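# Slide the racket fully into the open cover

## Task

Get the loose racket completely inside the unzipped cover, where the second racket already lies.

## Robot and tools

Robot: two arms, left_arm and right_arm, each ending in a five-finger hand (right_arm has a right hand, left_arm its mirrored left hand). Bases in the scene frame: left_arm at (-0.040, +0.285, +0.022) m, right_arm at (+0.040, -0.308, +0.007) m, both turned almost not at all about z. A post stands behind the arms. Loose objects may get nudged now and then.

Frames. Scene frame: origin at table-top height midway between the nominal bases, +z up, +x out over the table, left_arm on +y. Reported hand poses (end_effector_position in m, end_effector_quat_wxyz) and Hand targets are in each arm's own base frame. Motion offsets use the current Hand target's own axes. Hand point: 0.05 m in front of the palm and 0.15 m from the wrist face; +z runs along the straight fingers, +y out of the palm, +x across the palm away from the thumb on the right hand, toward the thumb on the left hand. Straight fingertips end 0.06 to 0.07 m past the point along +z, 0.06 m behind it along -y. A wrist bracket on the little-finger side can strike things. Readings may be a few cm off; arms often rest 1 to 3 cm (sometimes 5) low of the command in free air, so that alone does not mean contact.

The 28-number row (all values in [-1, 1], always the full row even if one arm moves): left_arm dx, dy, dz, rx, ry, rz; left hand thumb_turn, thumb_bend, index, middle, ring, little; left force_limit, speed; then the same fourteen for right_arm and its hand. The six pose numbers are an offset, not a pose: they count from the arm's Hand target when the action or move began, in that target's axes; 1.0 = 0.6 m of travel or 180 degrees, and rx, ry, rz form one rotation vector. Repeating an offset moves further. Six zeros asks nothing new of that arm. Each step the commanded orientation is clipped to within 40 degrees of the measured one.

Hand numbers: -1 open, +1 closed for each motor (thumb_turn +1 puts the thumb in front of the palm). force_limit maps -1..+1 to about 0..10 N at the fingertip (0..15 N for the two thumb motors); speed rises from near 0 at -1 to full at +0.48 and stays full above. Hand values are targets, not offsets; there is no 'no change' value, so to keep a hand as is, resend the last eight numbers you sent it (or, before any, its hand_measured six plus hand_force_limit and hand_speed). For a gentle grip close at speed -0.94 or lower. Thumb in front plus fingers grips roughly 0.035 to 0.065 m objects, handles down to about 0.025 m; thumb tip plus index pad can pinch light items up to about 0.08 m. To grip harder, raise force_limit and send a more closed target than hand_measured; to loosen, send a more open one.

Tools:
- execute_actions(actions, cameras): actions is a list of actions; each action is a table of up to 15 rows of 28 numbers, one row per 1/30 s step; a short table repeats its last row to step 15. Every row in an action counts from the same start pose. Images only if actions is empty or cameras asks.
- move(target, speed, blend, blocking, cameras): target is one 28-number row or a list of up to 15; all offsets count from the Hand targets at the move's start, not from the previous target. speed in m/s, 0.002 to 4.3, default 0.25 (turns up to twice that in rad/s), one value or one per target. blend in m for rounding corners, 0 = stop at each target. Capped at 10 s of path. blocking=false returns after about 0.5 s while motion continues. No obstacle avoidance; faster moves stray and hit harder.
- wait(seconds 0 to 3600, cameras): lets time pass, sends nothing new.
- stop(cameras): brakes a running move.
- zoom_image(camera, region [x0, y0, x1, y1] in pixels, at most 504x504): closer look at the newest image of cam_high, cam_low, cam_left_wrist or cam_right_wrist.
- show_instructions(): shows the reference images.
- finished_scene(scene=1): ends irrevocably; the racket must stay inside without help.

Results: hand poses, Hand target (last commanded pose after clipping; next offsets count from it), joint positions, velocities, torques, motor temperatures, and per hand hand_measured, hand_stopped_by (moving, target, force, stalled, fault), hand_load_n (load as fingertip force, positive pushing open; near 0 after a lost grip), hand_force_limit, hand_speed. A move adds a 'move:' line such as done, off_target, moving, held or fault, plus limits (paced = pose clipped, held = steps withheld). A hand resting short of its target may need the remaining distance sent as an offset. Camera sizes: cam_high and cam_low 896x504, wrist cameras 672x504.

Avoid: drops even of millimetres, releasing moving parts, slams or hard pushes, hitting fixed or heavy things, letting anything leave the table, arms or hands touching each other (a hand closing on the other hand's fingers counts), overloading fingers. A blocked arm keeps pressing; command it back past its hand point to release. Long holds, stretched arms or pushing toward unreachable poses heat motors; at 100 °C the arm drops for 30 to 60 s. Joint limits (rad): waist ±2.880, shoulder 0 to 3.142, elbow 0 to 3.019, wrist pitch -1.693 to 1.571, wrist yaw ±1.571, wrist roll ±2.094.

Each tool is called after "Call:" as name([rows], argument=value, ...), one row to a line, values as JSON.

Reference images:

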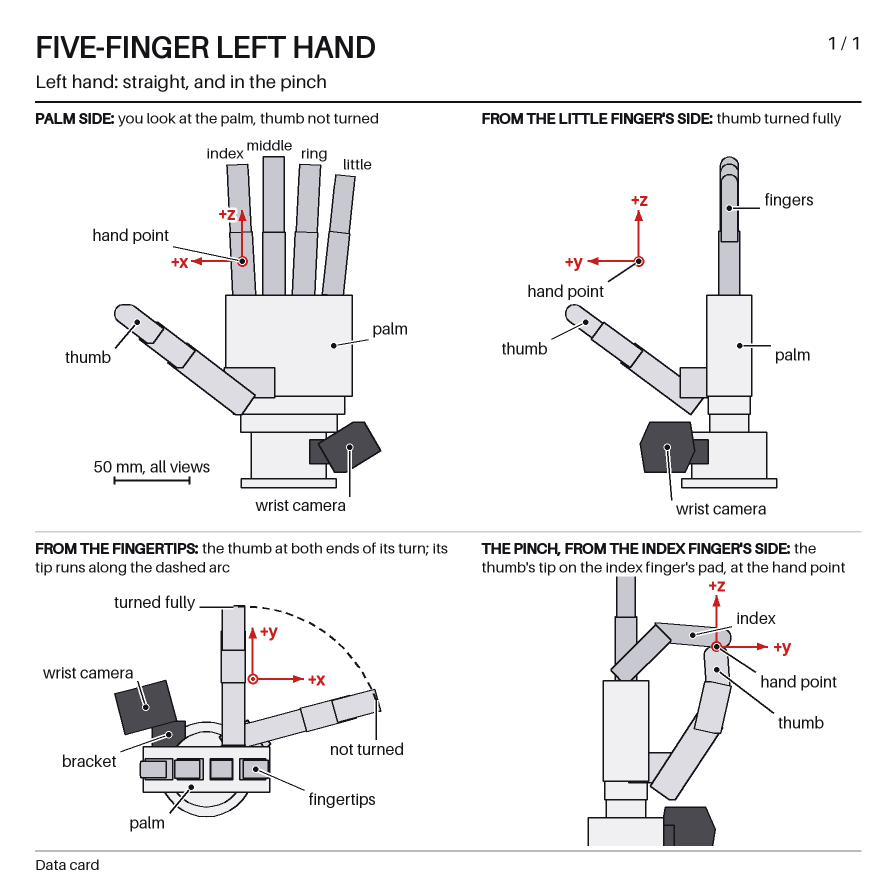

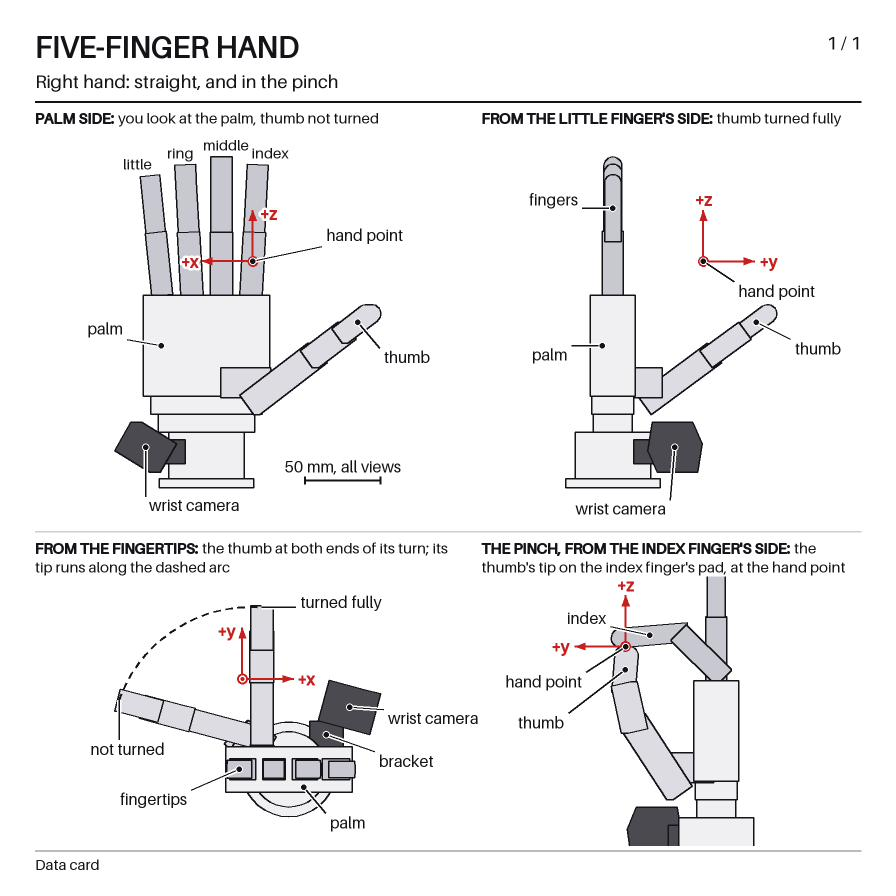

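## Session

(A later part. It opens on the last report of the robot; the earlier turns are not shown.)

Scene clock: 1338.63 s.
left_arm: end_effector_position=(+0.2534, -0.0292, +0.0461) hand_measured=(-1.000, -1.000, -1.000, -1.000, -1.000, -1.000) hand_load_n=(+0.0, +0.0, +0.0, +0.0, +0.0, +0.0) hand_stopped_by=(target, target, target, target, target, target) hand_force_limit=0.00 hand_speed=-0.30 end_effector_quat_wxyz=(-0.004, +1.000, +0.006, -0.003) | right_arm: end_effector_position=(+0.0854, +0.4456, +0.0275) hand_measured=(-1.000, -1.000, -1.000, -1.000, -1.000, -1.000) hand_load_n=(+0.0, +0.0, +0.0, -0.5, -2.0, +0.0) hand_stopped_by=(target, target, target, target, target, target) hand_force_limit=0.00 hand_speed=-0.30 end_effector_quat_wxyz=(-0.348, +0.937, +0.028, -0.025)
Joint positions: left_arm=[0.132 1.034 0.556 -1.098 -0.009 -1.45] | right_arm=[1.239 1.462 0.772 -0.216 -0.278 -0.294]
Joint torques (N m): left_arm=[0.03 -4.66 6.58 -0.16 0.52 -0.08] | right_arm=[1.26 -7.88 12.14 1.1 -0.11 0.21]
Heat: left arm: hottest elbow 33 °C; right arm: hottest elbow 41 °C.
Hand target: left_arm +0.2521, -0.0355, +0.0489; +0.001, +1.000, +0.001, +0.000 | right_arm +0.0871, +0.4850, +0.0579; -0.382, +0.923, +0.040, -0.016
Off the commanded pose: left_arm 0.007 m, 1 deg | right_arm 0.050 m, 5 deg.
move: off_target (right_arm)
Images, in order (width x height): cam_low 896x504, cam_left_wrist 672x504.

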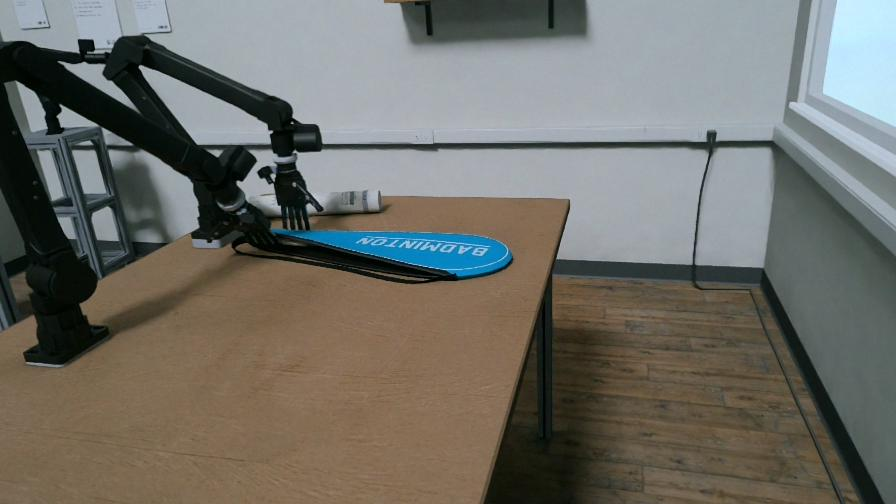

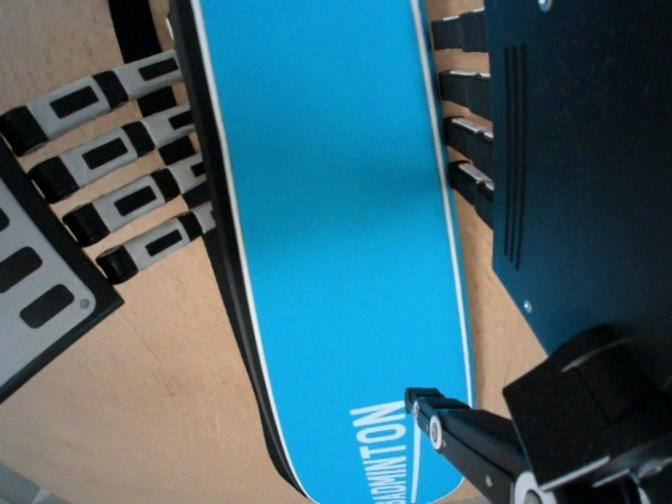

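Call:
move(target=[0,0,0,0,0,0,-1,-1,-1,-1,-1,-1,0,-0.3,0.0022,-0.0176,0.0176,0,0,0,-1,-1,-1,-1,-1,-1,0,-0.3], speed=0.05, cameras=["cam_left_wrist","cam_low"])

Call:
zoom_image(camera="cam_left_wrist", region=[0, 0, 300, 300])

Scene clock: 1343.00 s.
left_arm: end_effector_position=(+0.2534, -0.0292, +0.0461) hand_measured=(-1.000, -1.000, -1.000, -1.000, -1.000, -1.000) hand_load_n=(+0.0, +0.0, +0.0, +0.0, +0.0, +0.0) hand_stopped_by=(target, target, target, target, target, target) hand_force_limit=0.00 hand_speed=-0.30 end_effector_quat_wxyz=(-0.004, +1.000, +0.006, -0.003) | right_arm: end_effector_position=(+0.0857, +0.4571, +0.0243) hand_measured=(-1.000, -1.000, -1.000, -1.000, -1.000, -1.000) hand_load_n=(+0.0, +0.0, -0.5, +0.0, -1.5, -0.5) hand_stopped_by=(target, target, target, target, target, target) hand_force_limit=0.00 hand_speed=-0.30 end_effector_quat_wxyz=(-0.344, +0.938, +0.026, -0.025)
Joint positions: left_arm=[0.132 1.034 0.556 -1.098 -0.009 -1.45] | right_arm=[1.248 1.497 0.802 -0.216 -0.27 -0.284]
Joint torques (N m): left_arm=[0.03 -4.66 6.6 -0.14 0.52 -0.08] | right_arm=[1.44 -8.35 12.52 1.03 -0.14 0.19]
Heat: left arm: hottest elbow 33 °C; right arm: hottest elbow 42 °C.
Hand target: left_arm +0.2521, -0.0355, +0.0489; +0.001, +1.000, +0.001, +0.000 | right_arm +0.0871, +0.5000, +0.0579; -0.382, +0.923, +0.040, -0.016
Off the commanded pose: left_arm 0.007 m, 1 deg | right_arm 0.055 m, 5 deg.
move: off_target (right_arm)
Images, in order (width x height): cam_low 896x504, cam_left_wrist 672x504.

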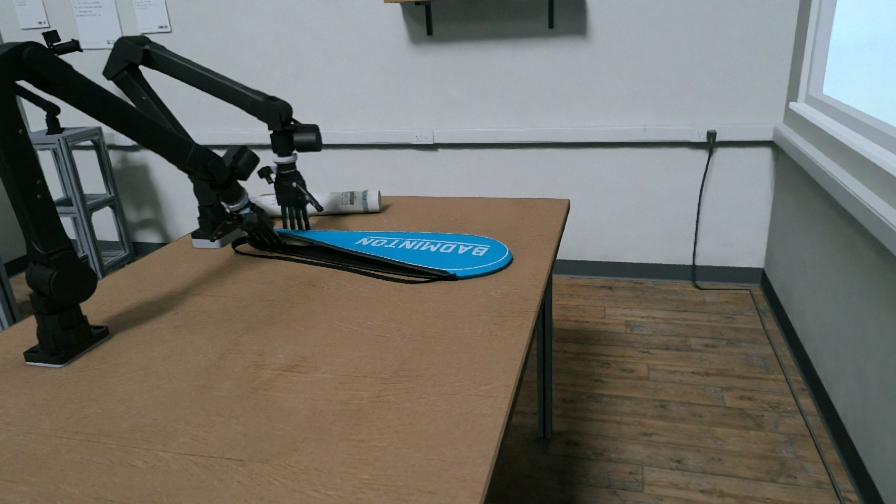

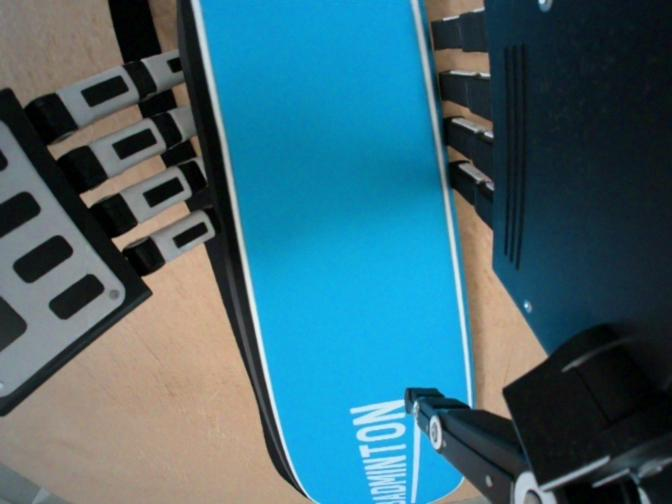

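Scaled by 1.680 from the camera's image (finer frame: 960x720).

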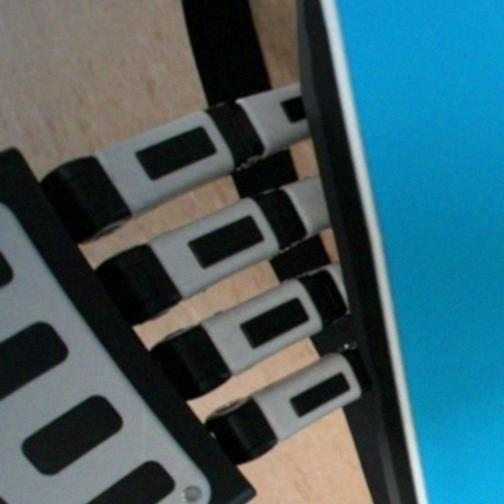

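Call:
move(target=[0,0,0,0,0,0,-1,-1,-1,-1,-1,-1,0,-0.3,0.0015,-0.0123,0.0117,0,0,0,-1,-1,-1,-1,-1,-1,0,-0.3], speed=0.05, cameras=["cam_left_wrist","cam_high"])

Call:
zoom_image(camera="cam_high", region=[360, 110, 480, 230])

Scene clock: 1347.00 s.
left_arm: end_effector_position=(+0.2536, -0.0283, +0.0462) hand_measured=(-1.000, -1.000, -1.000, -1.000, -1.000, -1.000) hand_load_n=(+0.0, +0.0, +0.0, +0.0, +0.0, +0.0) hand_stopped_by=(target, target, target, target, target, target) hand_force_limit=0.00 hand_speed=-0.30 end_effector_quat_wxyz=(-0.006, +1.000, +0.006, -0.003) | right_arm: end_effector_position=(+0.0860, +0.4657, +0.0239) hand_measured=(-1.000, -1.000, -1.000, -1.000, -1.000, -1.000) hand_load_n=(+0.0, -0.5, +0.0, +0.0, -1.5, -1.0) hand_stopped_by=(target, target, target, target, target, target) hand_force_limit=0.00 hand_speed=-0.30 end_effector_quat_wxyz=(-0.343, +0.939, +0.024, -0.026)
Joint positions: left_arm=[0.132 1.033 0.556 -1.098 -0.013 -1.452] | right_arm=[1.255 1.518 0.827 -0.222 -0.264 -0.276]
Joint torques (N m): left_arm=[0.03 -4.66 6.61 -0.17 0.71 -0.06] | right_arm=[1.44 -8.53 12.72 1.14 -0.17 0.16]
Heat: left arm: hottest elbow 33 °C; right arm: hottest elbow 43 °C.
Hand target: left_arm +0.2521, -0.0355, +0.0489; +0.001, +1.000, +0.001, +0.000 | right_arm +0.0872, +0.5102, +0.0582; -0.382, +0.923, +0.040, -0.016
Off the commanded pose: left_arm 0.008 m, 1 deg | right_arm 0.056 m, 5 deg.
move: off_target (right_arm)
Images, in order (width x height): cam_high 896x504, cam_left_wrist 672x504.

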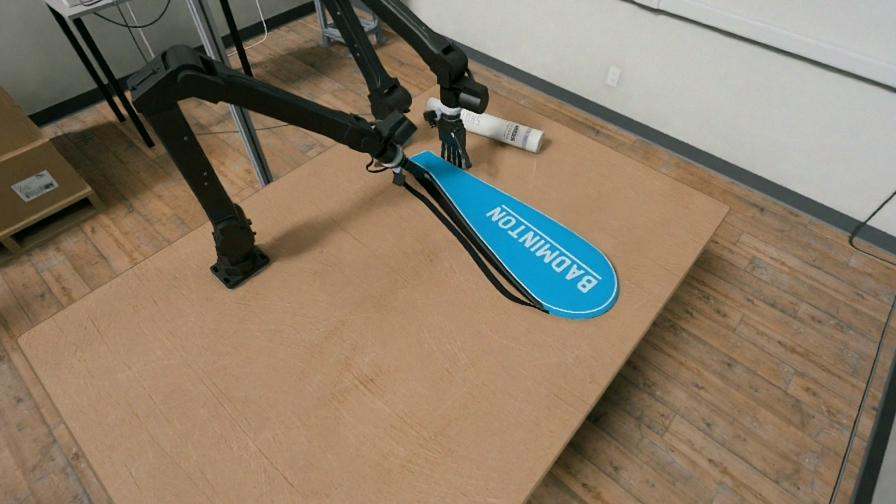

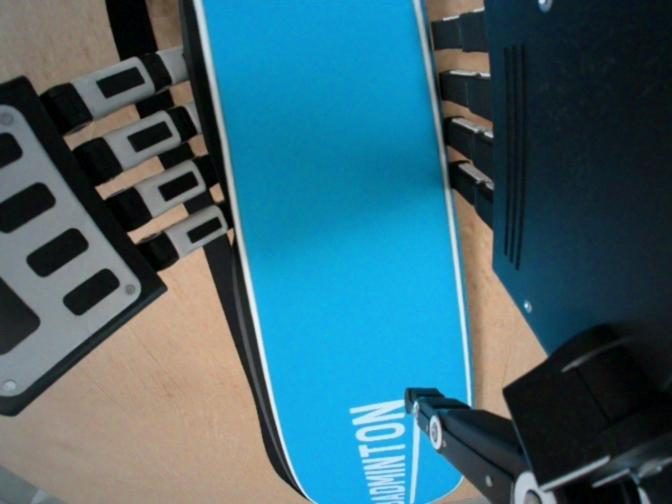

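Scaled by 4.200 from the camera's image (finer frame: 1280x720).

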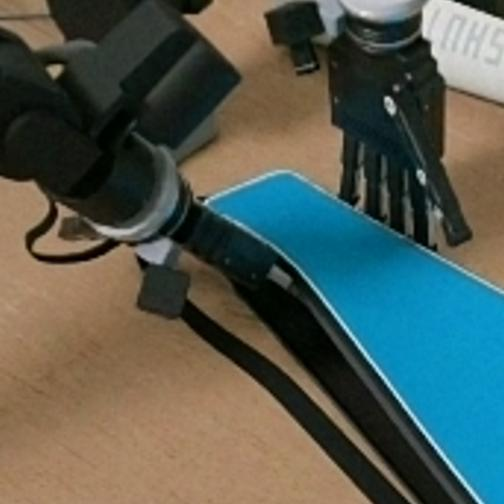

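Call:
move([
  [0,0,0,0,0,0,-1,-1,-1,-1,-1,-1,0,-0.3,-0.0116,0.108,-0.0797,0,0,0,-1,-1,-1,-1,-1,-1,0,-0.3],
  [0,0,0,0,0,0,-1,-1,-1,-1,-1,-1,0,-0.3,-0.0232,0.1288,-0.2467,0,0,0,-1,-1,-1,-1,-1,-1,0,-0.3],
], speed=0.08, blend=0.01, cameras=["all"])

Call:
zoom_image(camera="cam_high", region=[360, 110, 480, 230])

Call:
zoom_image(camera="cam_left_wrist", region=[0, 0, 300, 300])

Call:
zoom_image(camera="cam_low", region=[190, 190, 350, 290])

Scene clock: 1355.20 s.
left_arm: end_effector_position=(+0.2537, -0.0293, +0.0465) hand_measured=(-1.000, -1.000, -1.000, -1.000, -1.000, -1.000) hand_load_n=(+0.0, +0.0, +0.0, +0.0, +0.0, +0.0) hand_stopped_by=(target, target, target, target, target, target) hand_force_limit=0.00 hand_speed=-0.30 end_effector_quat_wxyz=(-0.003, +1.000, +0.006, -0.003) | right_arm: end_effector_position=(+0.0814, +0.3558, +0.1053) hand_measured=(-1.000, -1.000, -1.000, -1.000, -1.000, -1.000) hand_load_n=(+0.0, +0.0, +0.0, +0.0, +0.0, +0.0) hand_stopped_by=(target, target, target, target, target, target) hand_force_limit=0.00 hand_speed=-0.30 end_effector_quat_wxyz=(-0.381, +0.924, +0.044, -0.021)
Joint positions: left_arm=[0.132 1.033 0.556 -1.098 -0.007 -1.452] | right_arm=[1.141 1.052 0.644 -0.455 -0.365 -0.388]
Joint torques (N m): left_arm=[0.03 -4.54 6.6 -0.16 0.48 -0.05] | right_arm=[-1.49 -5.54 7.39 0.44 -0.38 0.03]
Heat: left arm: hottest elbow 33 °C; right arm: hottest elbow 43 °C.
Hand target: left_arm +0.2521, -0.0355, +0.0489; +0.001, +1.000, +0.001, +0.000 | right_arm +0.0870, +0.3503, +0.1083; -0.382, +0.923, +0.040, -0.016
Off the commanded pose: left_arm 0.007 m, 1 deg | right_arm 0.008 m, 1 deg.
move: done

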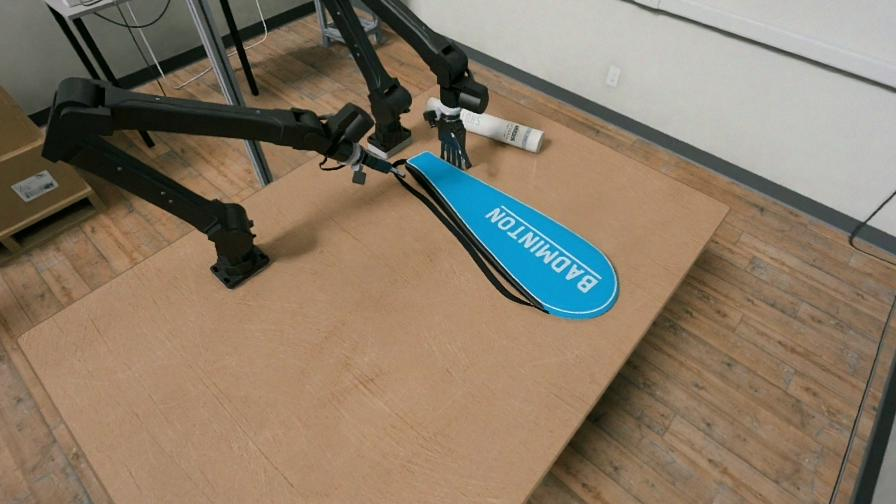

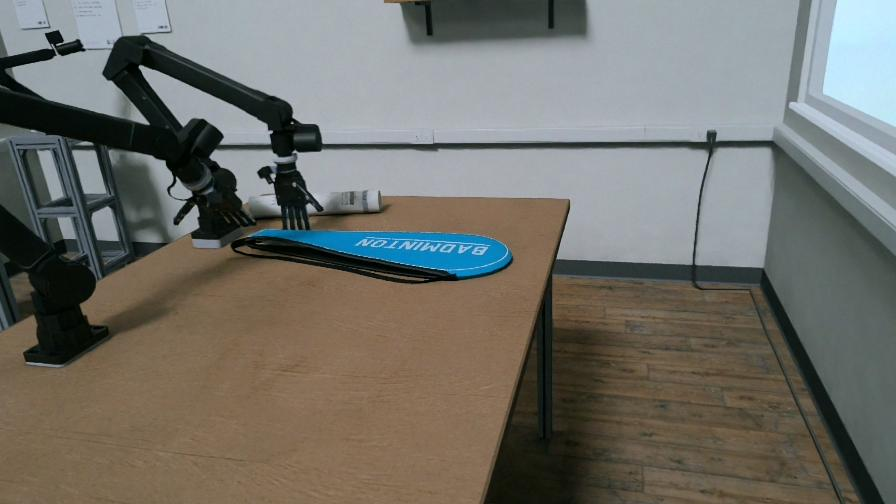

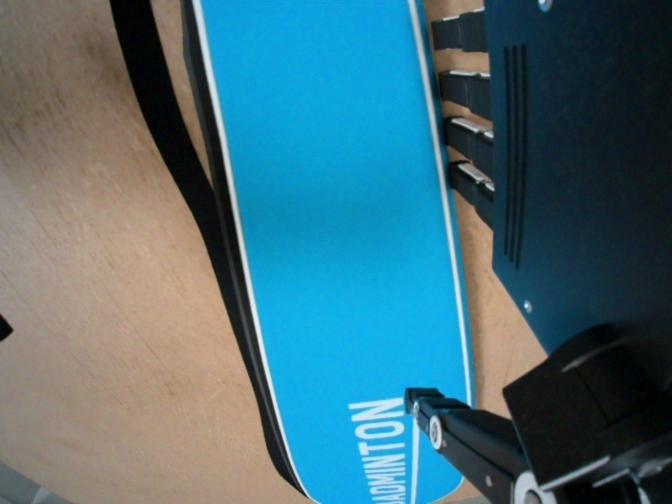

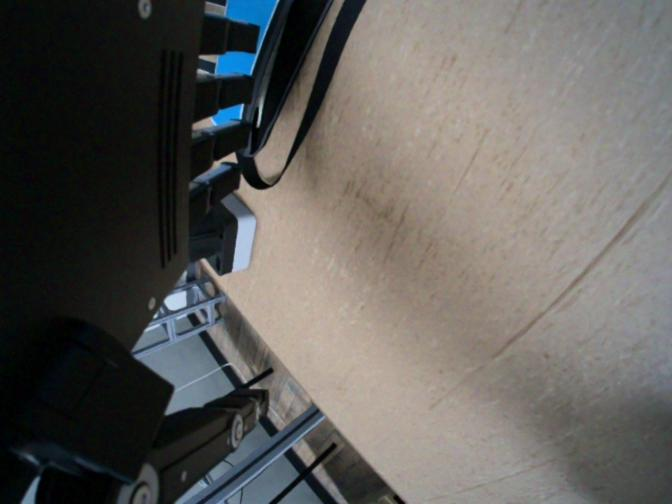

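Scaled by 4.200 from the camera's image (finer frame: 1280x720).

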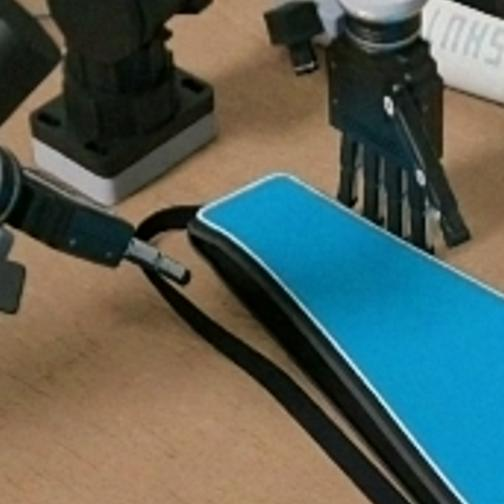

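Scaled by 1.680 from the camera's image (finer frame: 960x720).

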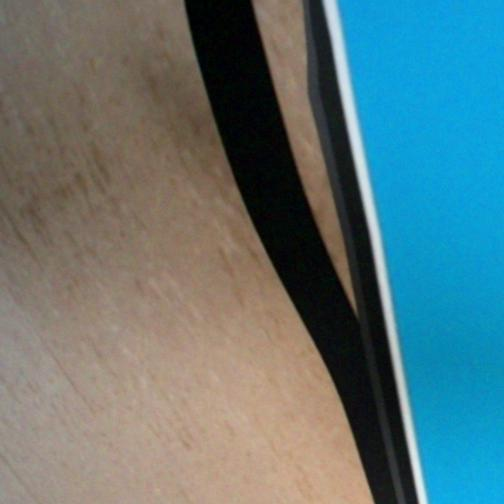

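Scaled by 3.150 from the camera's image (finer frame: 1280x720).

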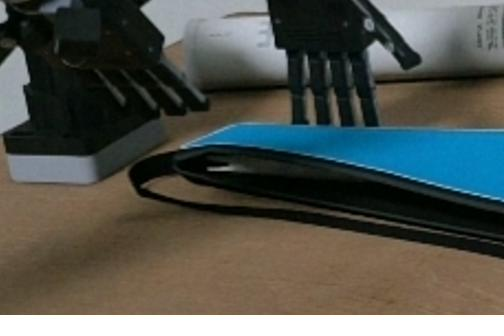

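Call:
zoom_image(camera="cam_low", region=[225, 225, 305, 275])

Call:
zoom_image(camera="cam_low", region=[290, 220, 470, 300])

Call:
zoom_image(camera="cam_high", region=[440, 180, 640, 330])

Scaled by 6.300 from the camera's image (finer frame: 1280x720).

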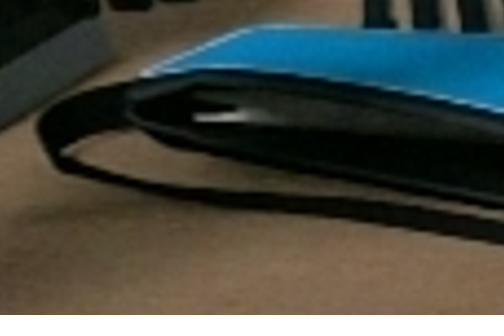

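Scaled by 2.800 from the camera's image (finer frame: 1280x720).

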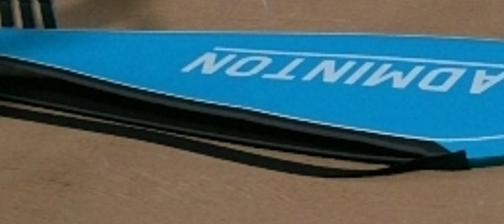

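Scaled by 2.520 from the camera's image (finer frame: 1280x720).

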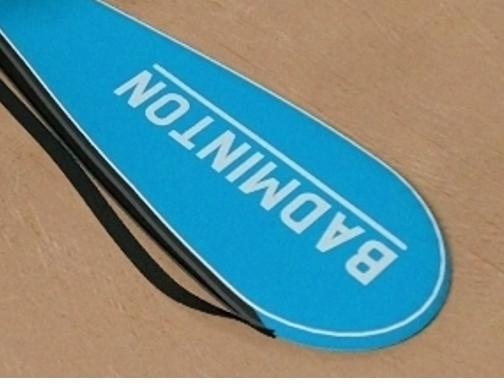

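Call:
move([
  [0,-0.0167,0,0,0,0,-1,-1,-1,-1,-1,-1,0,-0.3,-0.0058,0.0175,-0.0764,0,0,0,-1,-1,-1,-1,-1,-1,0,-0.3],
  [-0.025,-0.154,-0.2517,0,0,0,-1,-1,-1,-1,-1,-1,0,-0.3,-0.0116,0.035,-0.1528,0,0,0,-1,-1,-1,-1,-1,-1,0,-0.3],
], speed=0.08, cameras=["all"])

Call:
zoom_image(camera="cam_right_wrist", region=[180, 0, 480, 220])

Scene clock: 1369.10 s.
left_arm: end_effector_position=(+0.2273, +0.0486, +0.1784) hand_measured=(-1.000, -1.000, -1.000, -1.000, -1.000, -1.000) hand_load_n=(+0.0, +0.0, +0.0, +0.0, +0.0, +0.0) hand_stopped_by=(target, target, target, target, target, target) hand_force_limit=0.00 hand_speed=-0.30 end_effector_quat_wxyz=(+0.011, +1.000, +0.002, -0.021) | right_arm: end_effector_position=(+0.0817, +0.2727, +0.1506) hand_measured=(-1.000, -1.000, -1.000, -1.000, -1.000, -1.000) hand_load_n=(+0.0, +0.0, +0.0, +0.0, +0.0, +0.0) hand_stopped_by=(target, target, target, target, target, target) hand_force_limit=0.00 hand_speed=-0.30 end_effector_quat_wxyz=(-0.376, +0.925, +0.043, -0.024)
Joint positions: left_arm=[0.506 0.948 0.866 -1.535 -0.002 -1.068] | right_arm=[0.981 0.776 0.635 -0.789 -0.466 -0.524]
Joint torques (N m): left_arm=[1.67 -3.72 12.03 -0.39 0.18 0.16] | right_arm=[-1.49 -2.96 8.88 0.35 -0.47 0.03]
Heat: left arm: hottest elbow 34 °C; right arm: hottest elbow 42 °C.
Hand target: left_arm +0.2371, +0.0573, +0.1997; +0.001, +1.000, +0.001, +0.000 | right_arm +0.0870, +0.2704, +0.1584; -0.382, +0.923, +0.040, -0.016
Off the commanded pose: left_arm 0.025 m, 3 deg | right_arm 0.010 m, 1 deg.
move: off_target (left_arm)

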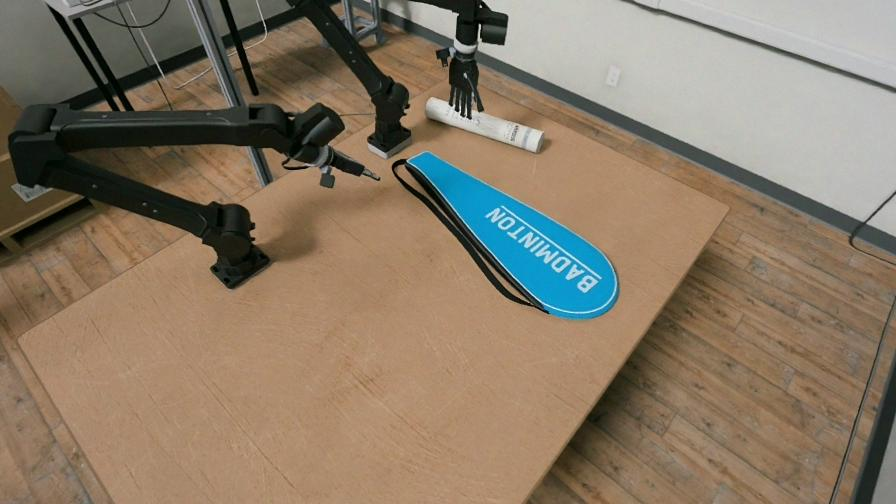

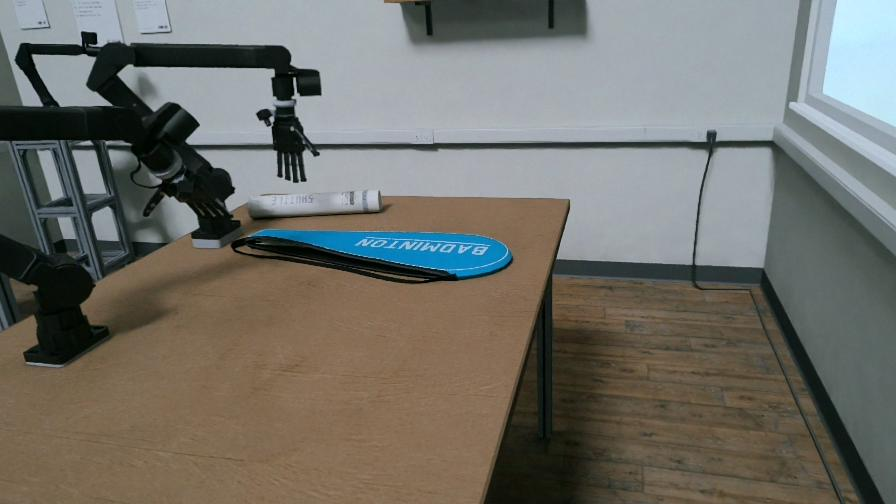

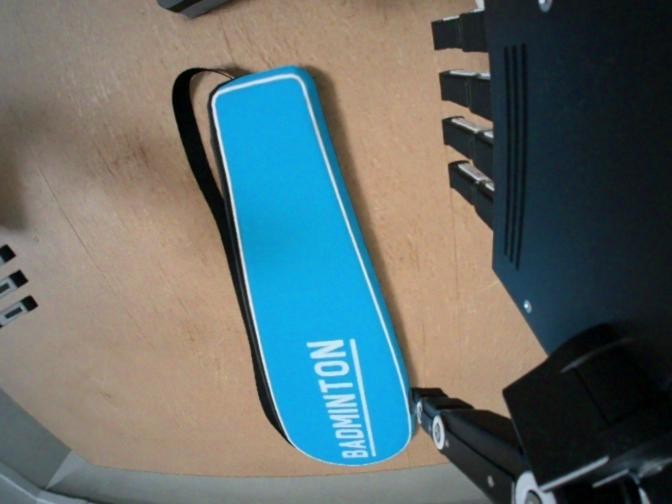

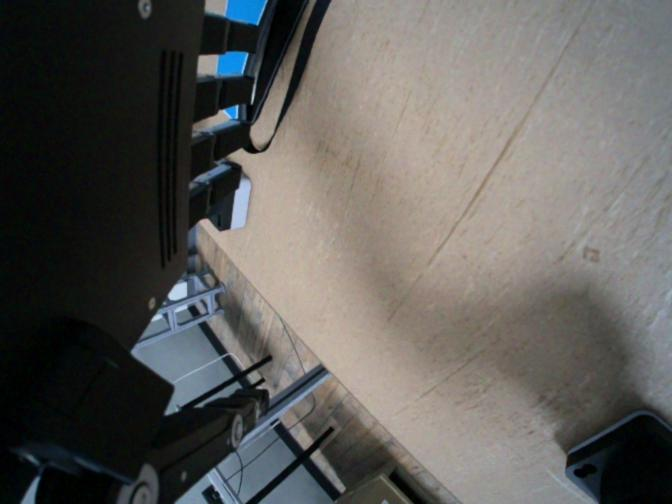

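Scaled by 1.680 from the camera's image (finer frame: 960x720).

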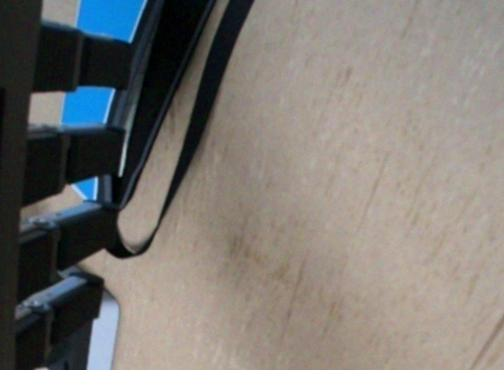

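Call:
zoom_image(camera="cam_left_wrist", region=[160, 40, 340, 180])

Call:
zoom_image(camera="cam_low", region=[225, 220, 345, 290])

Call:
zoom_image(camera="cam_high", region=[380, 140, 460, 200])

Scaled by 2.800 from the camera's image (finer frame: 960x720).

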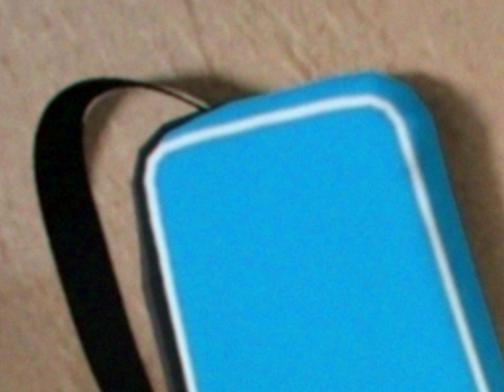

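Scaled by 4.200 from the camera's image (finer frame: 1280x720).

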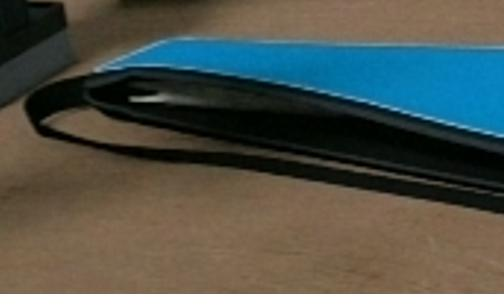

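Scaled by 6.300 from the camera's image (finer frame: 1280x720).

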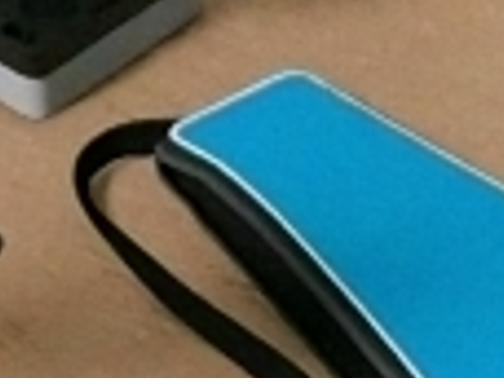

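Call:
finished_scene()

The scene is finished: the task was done.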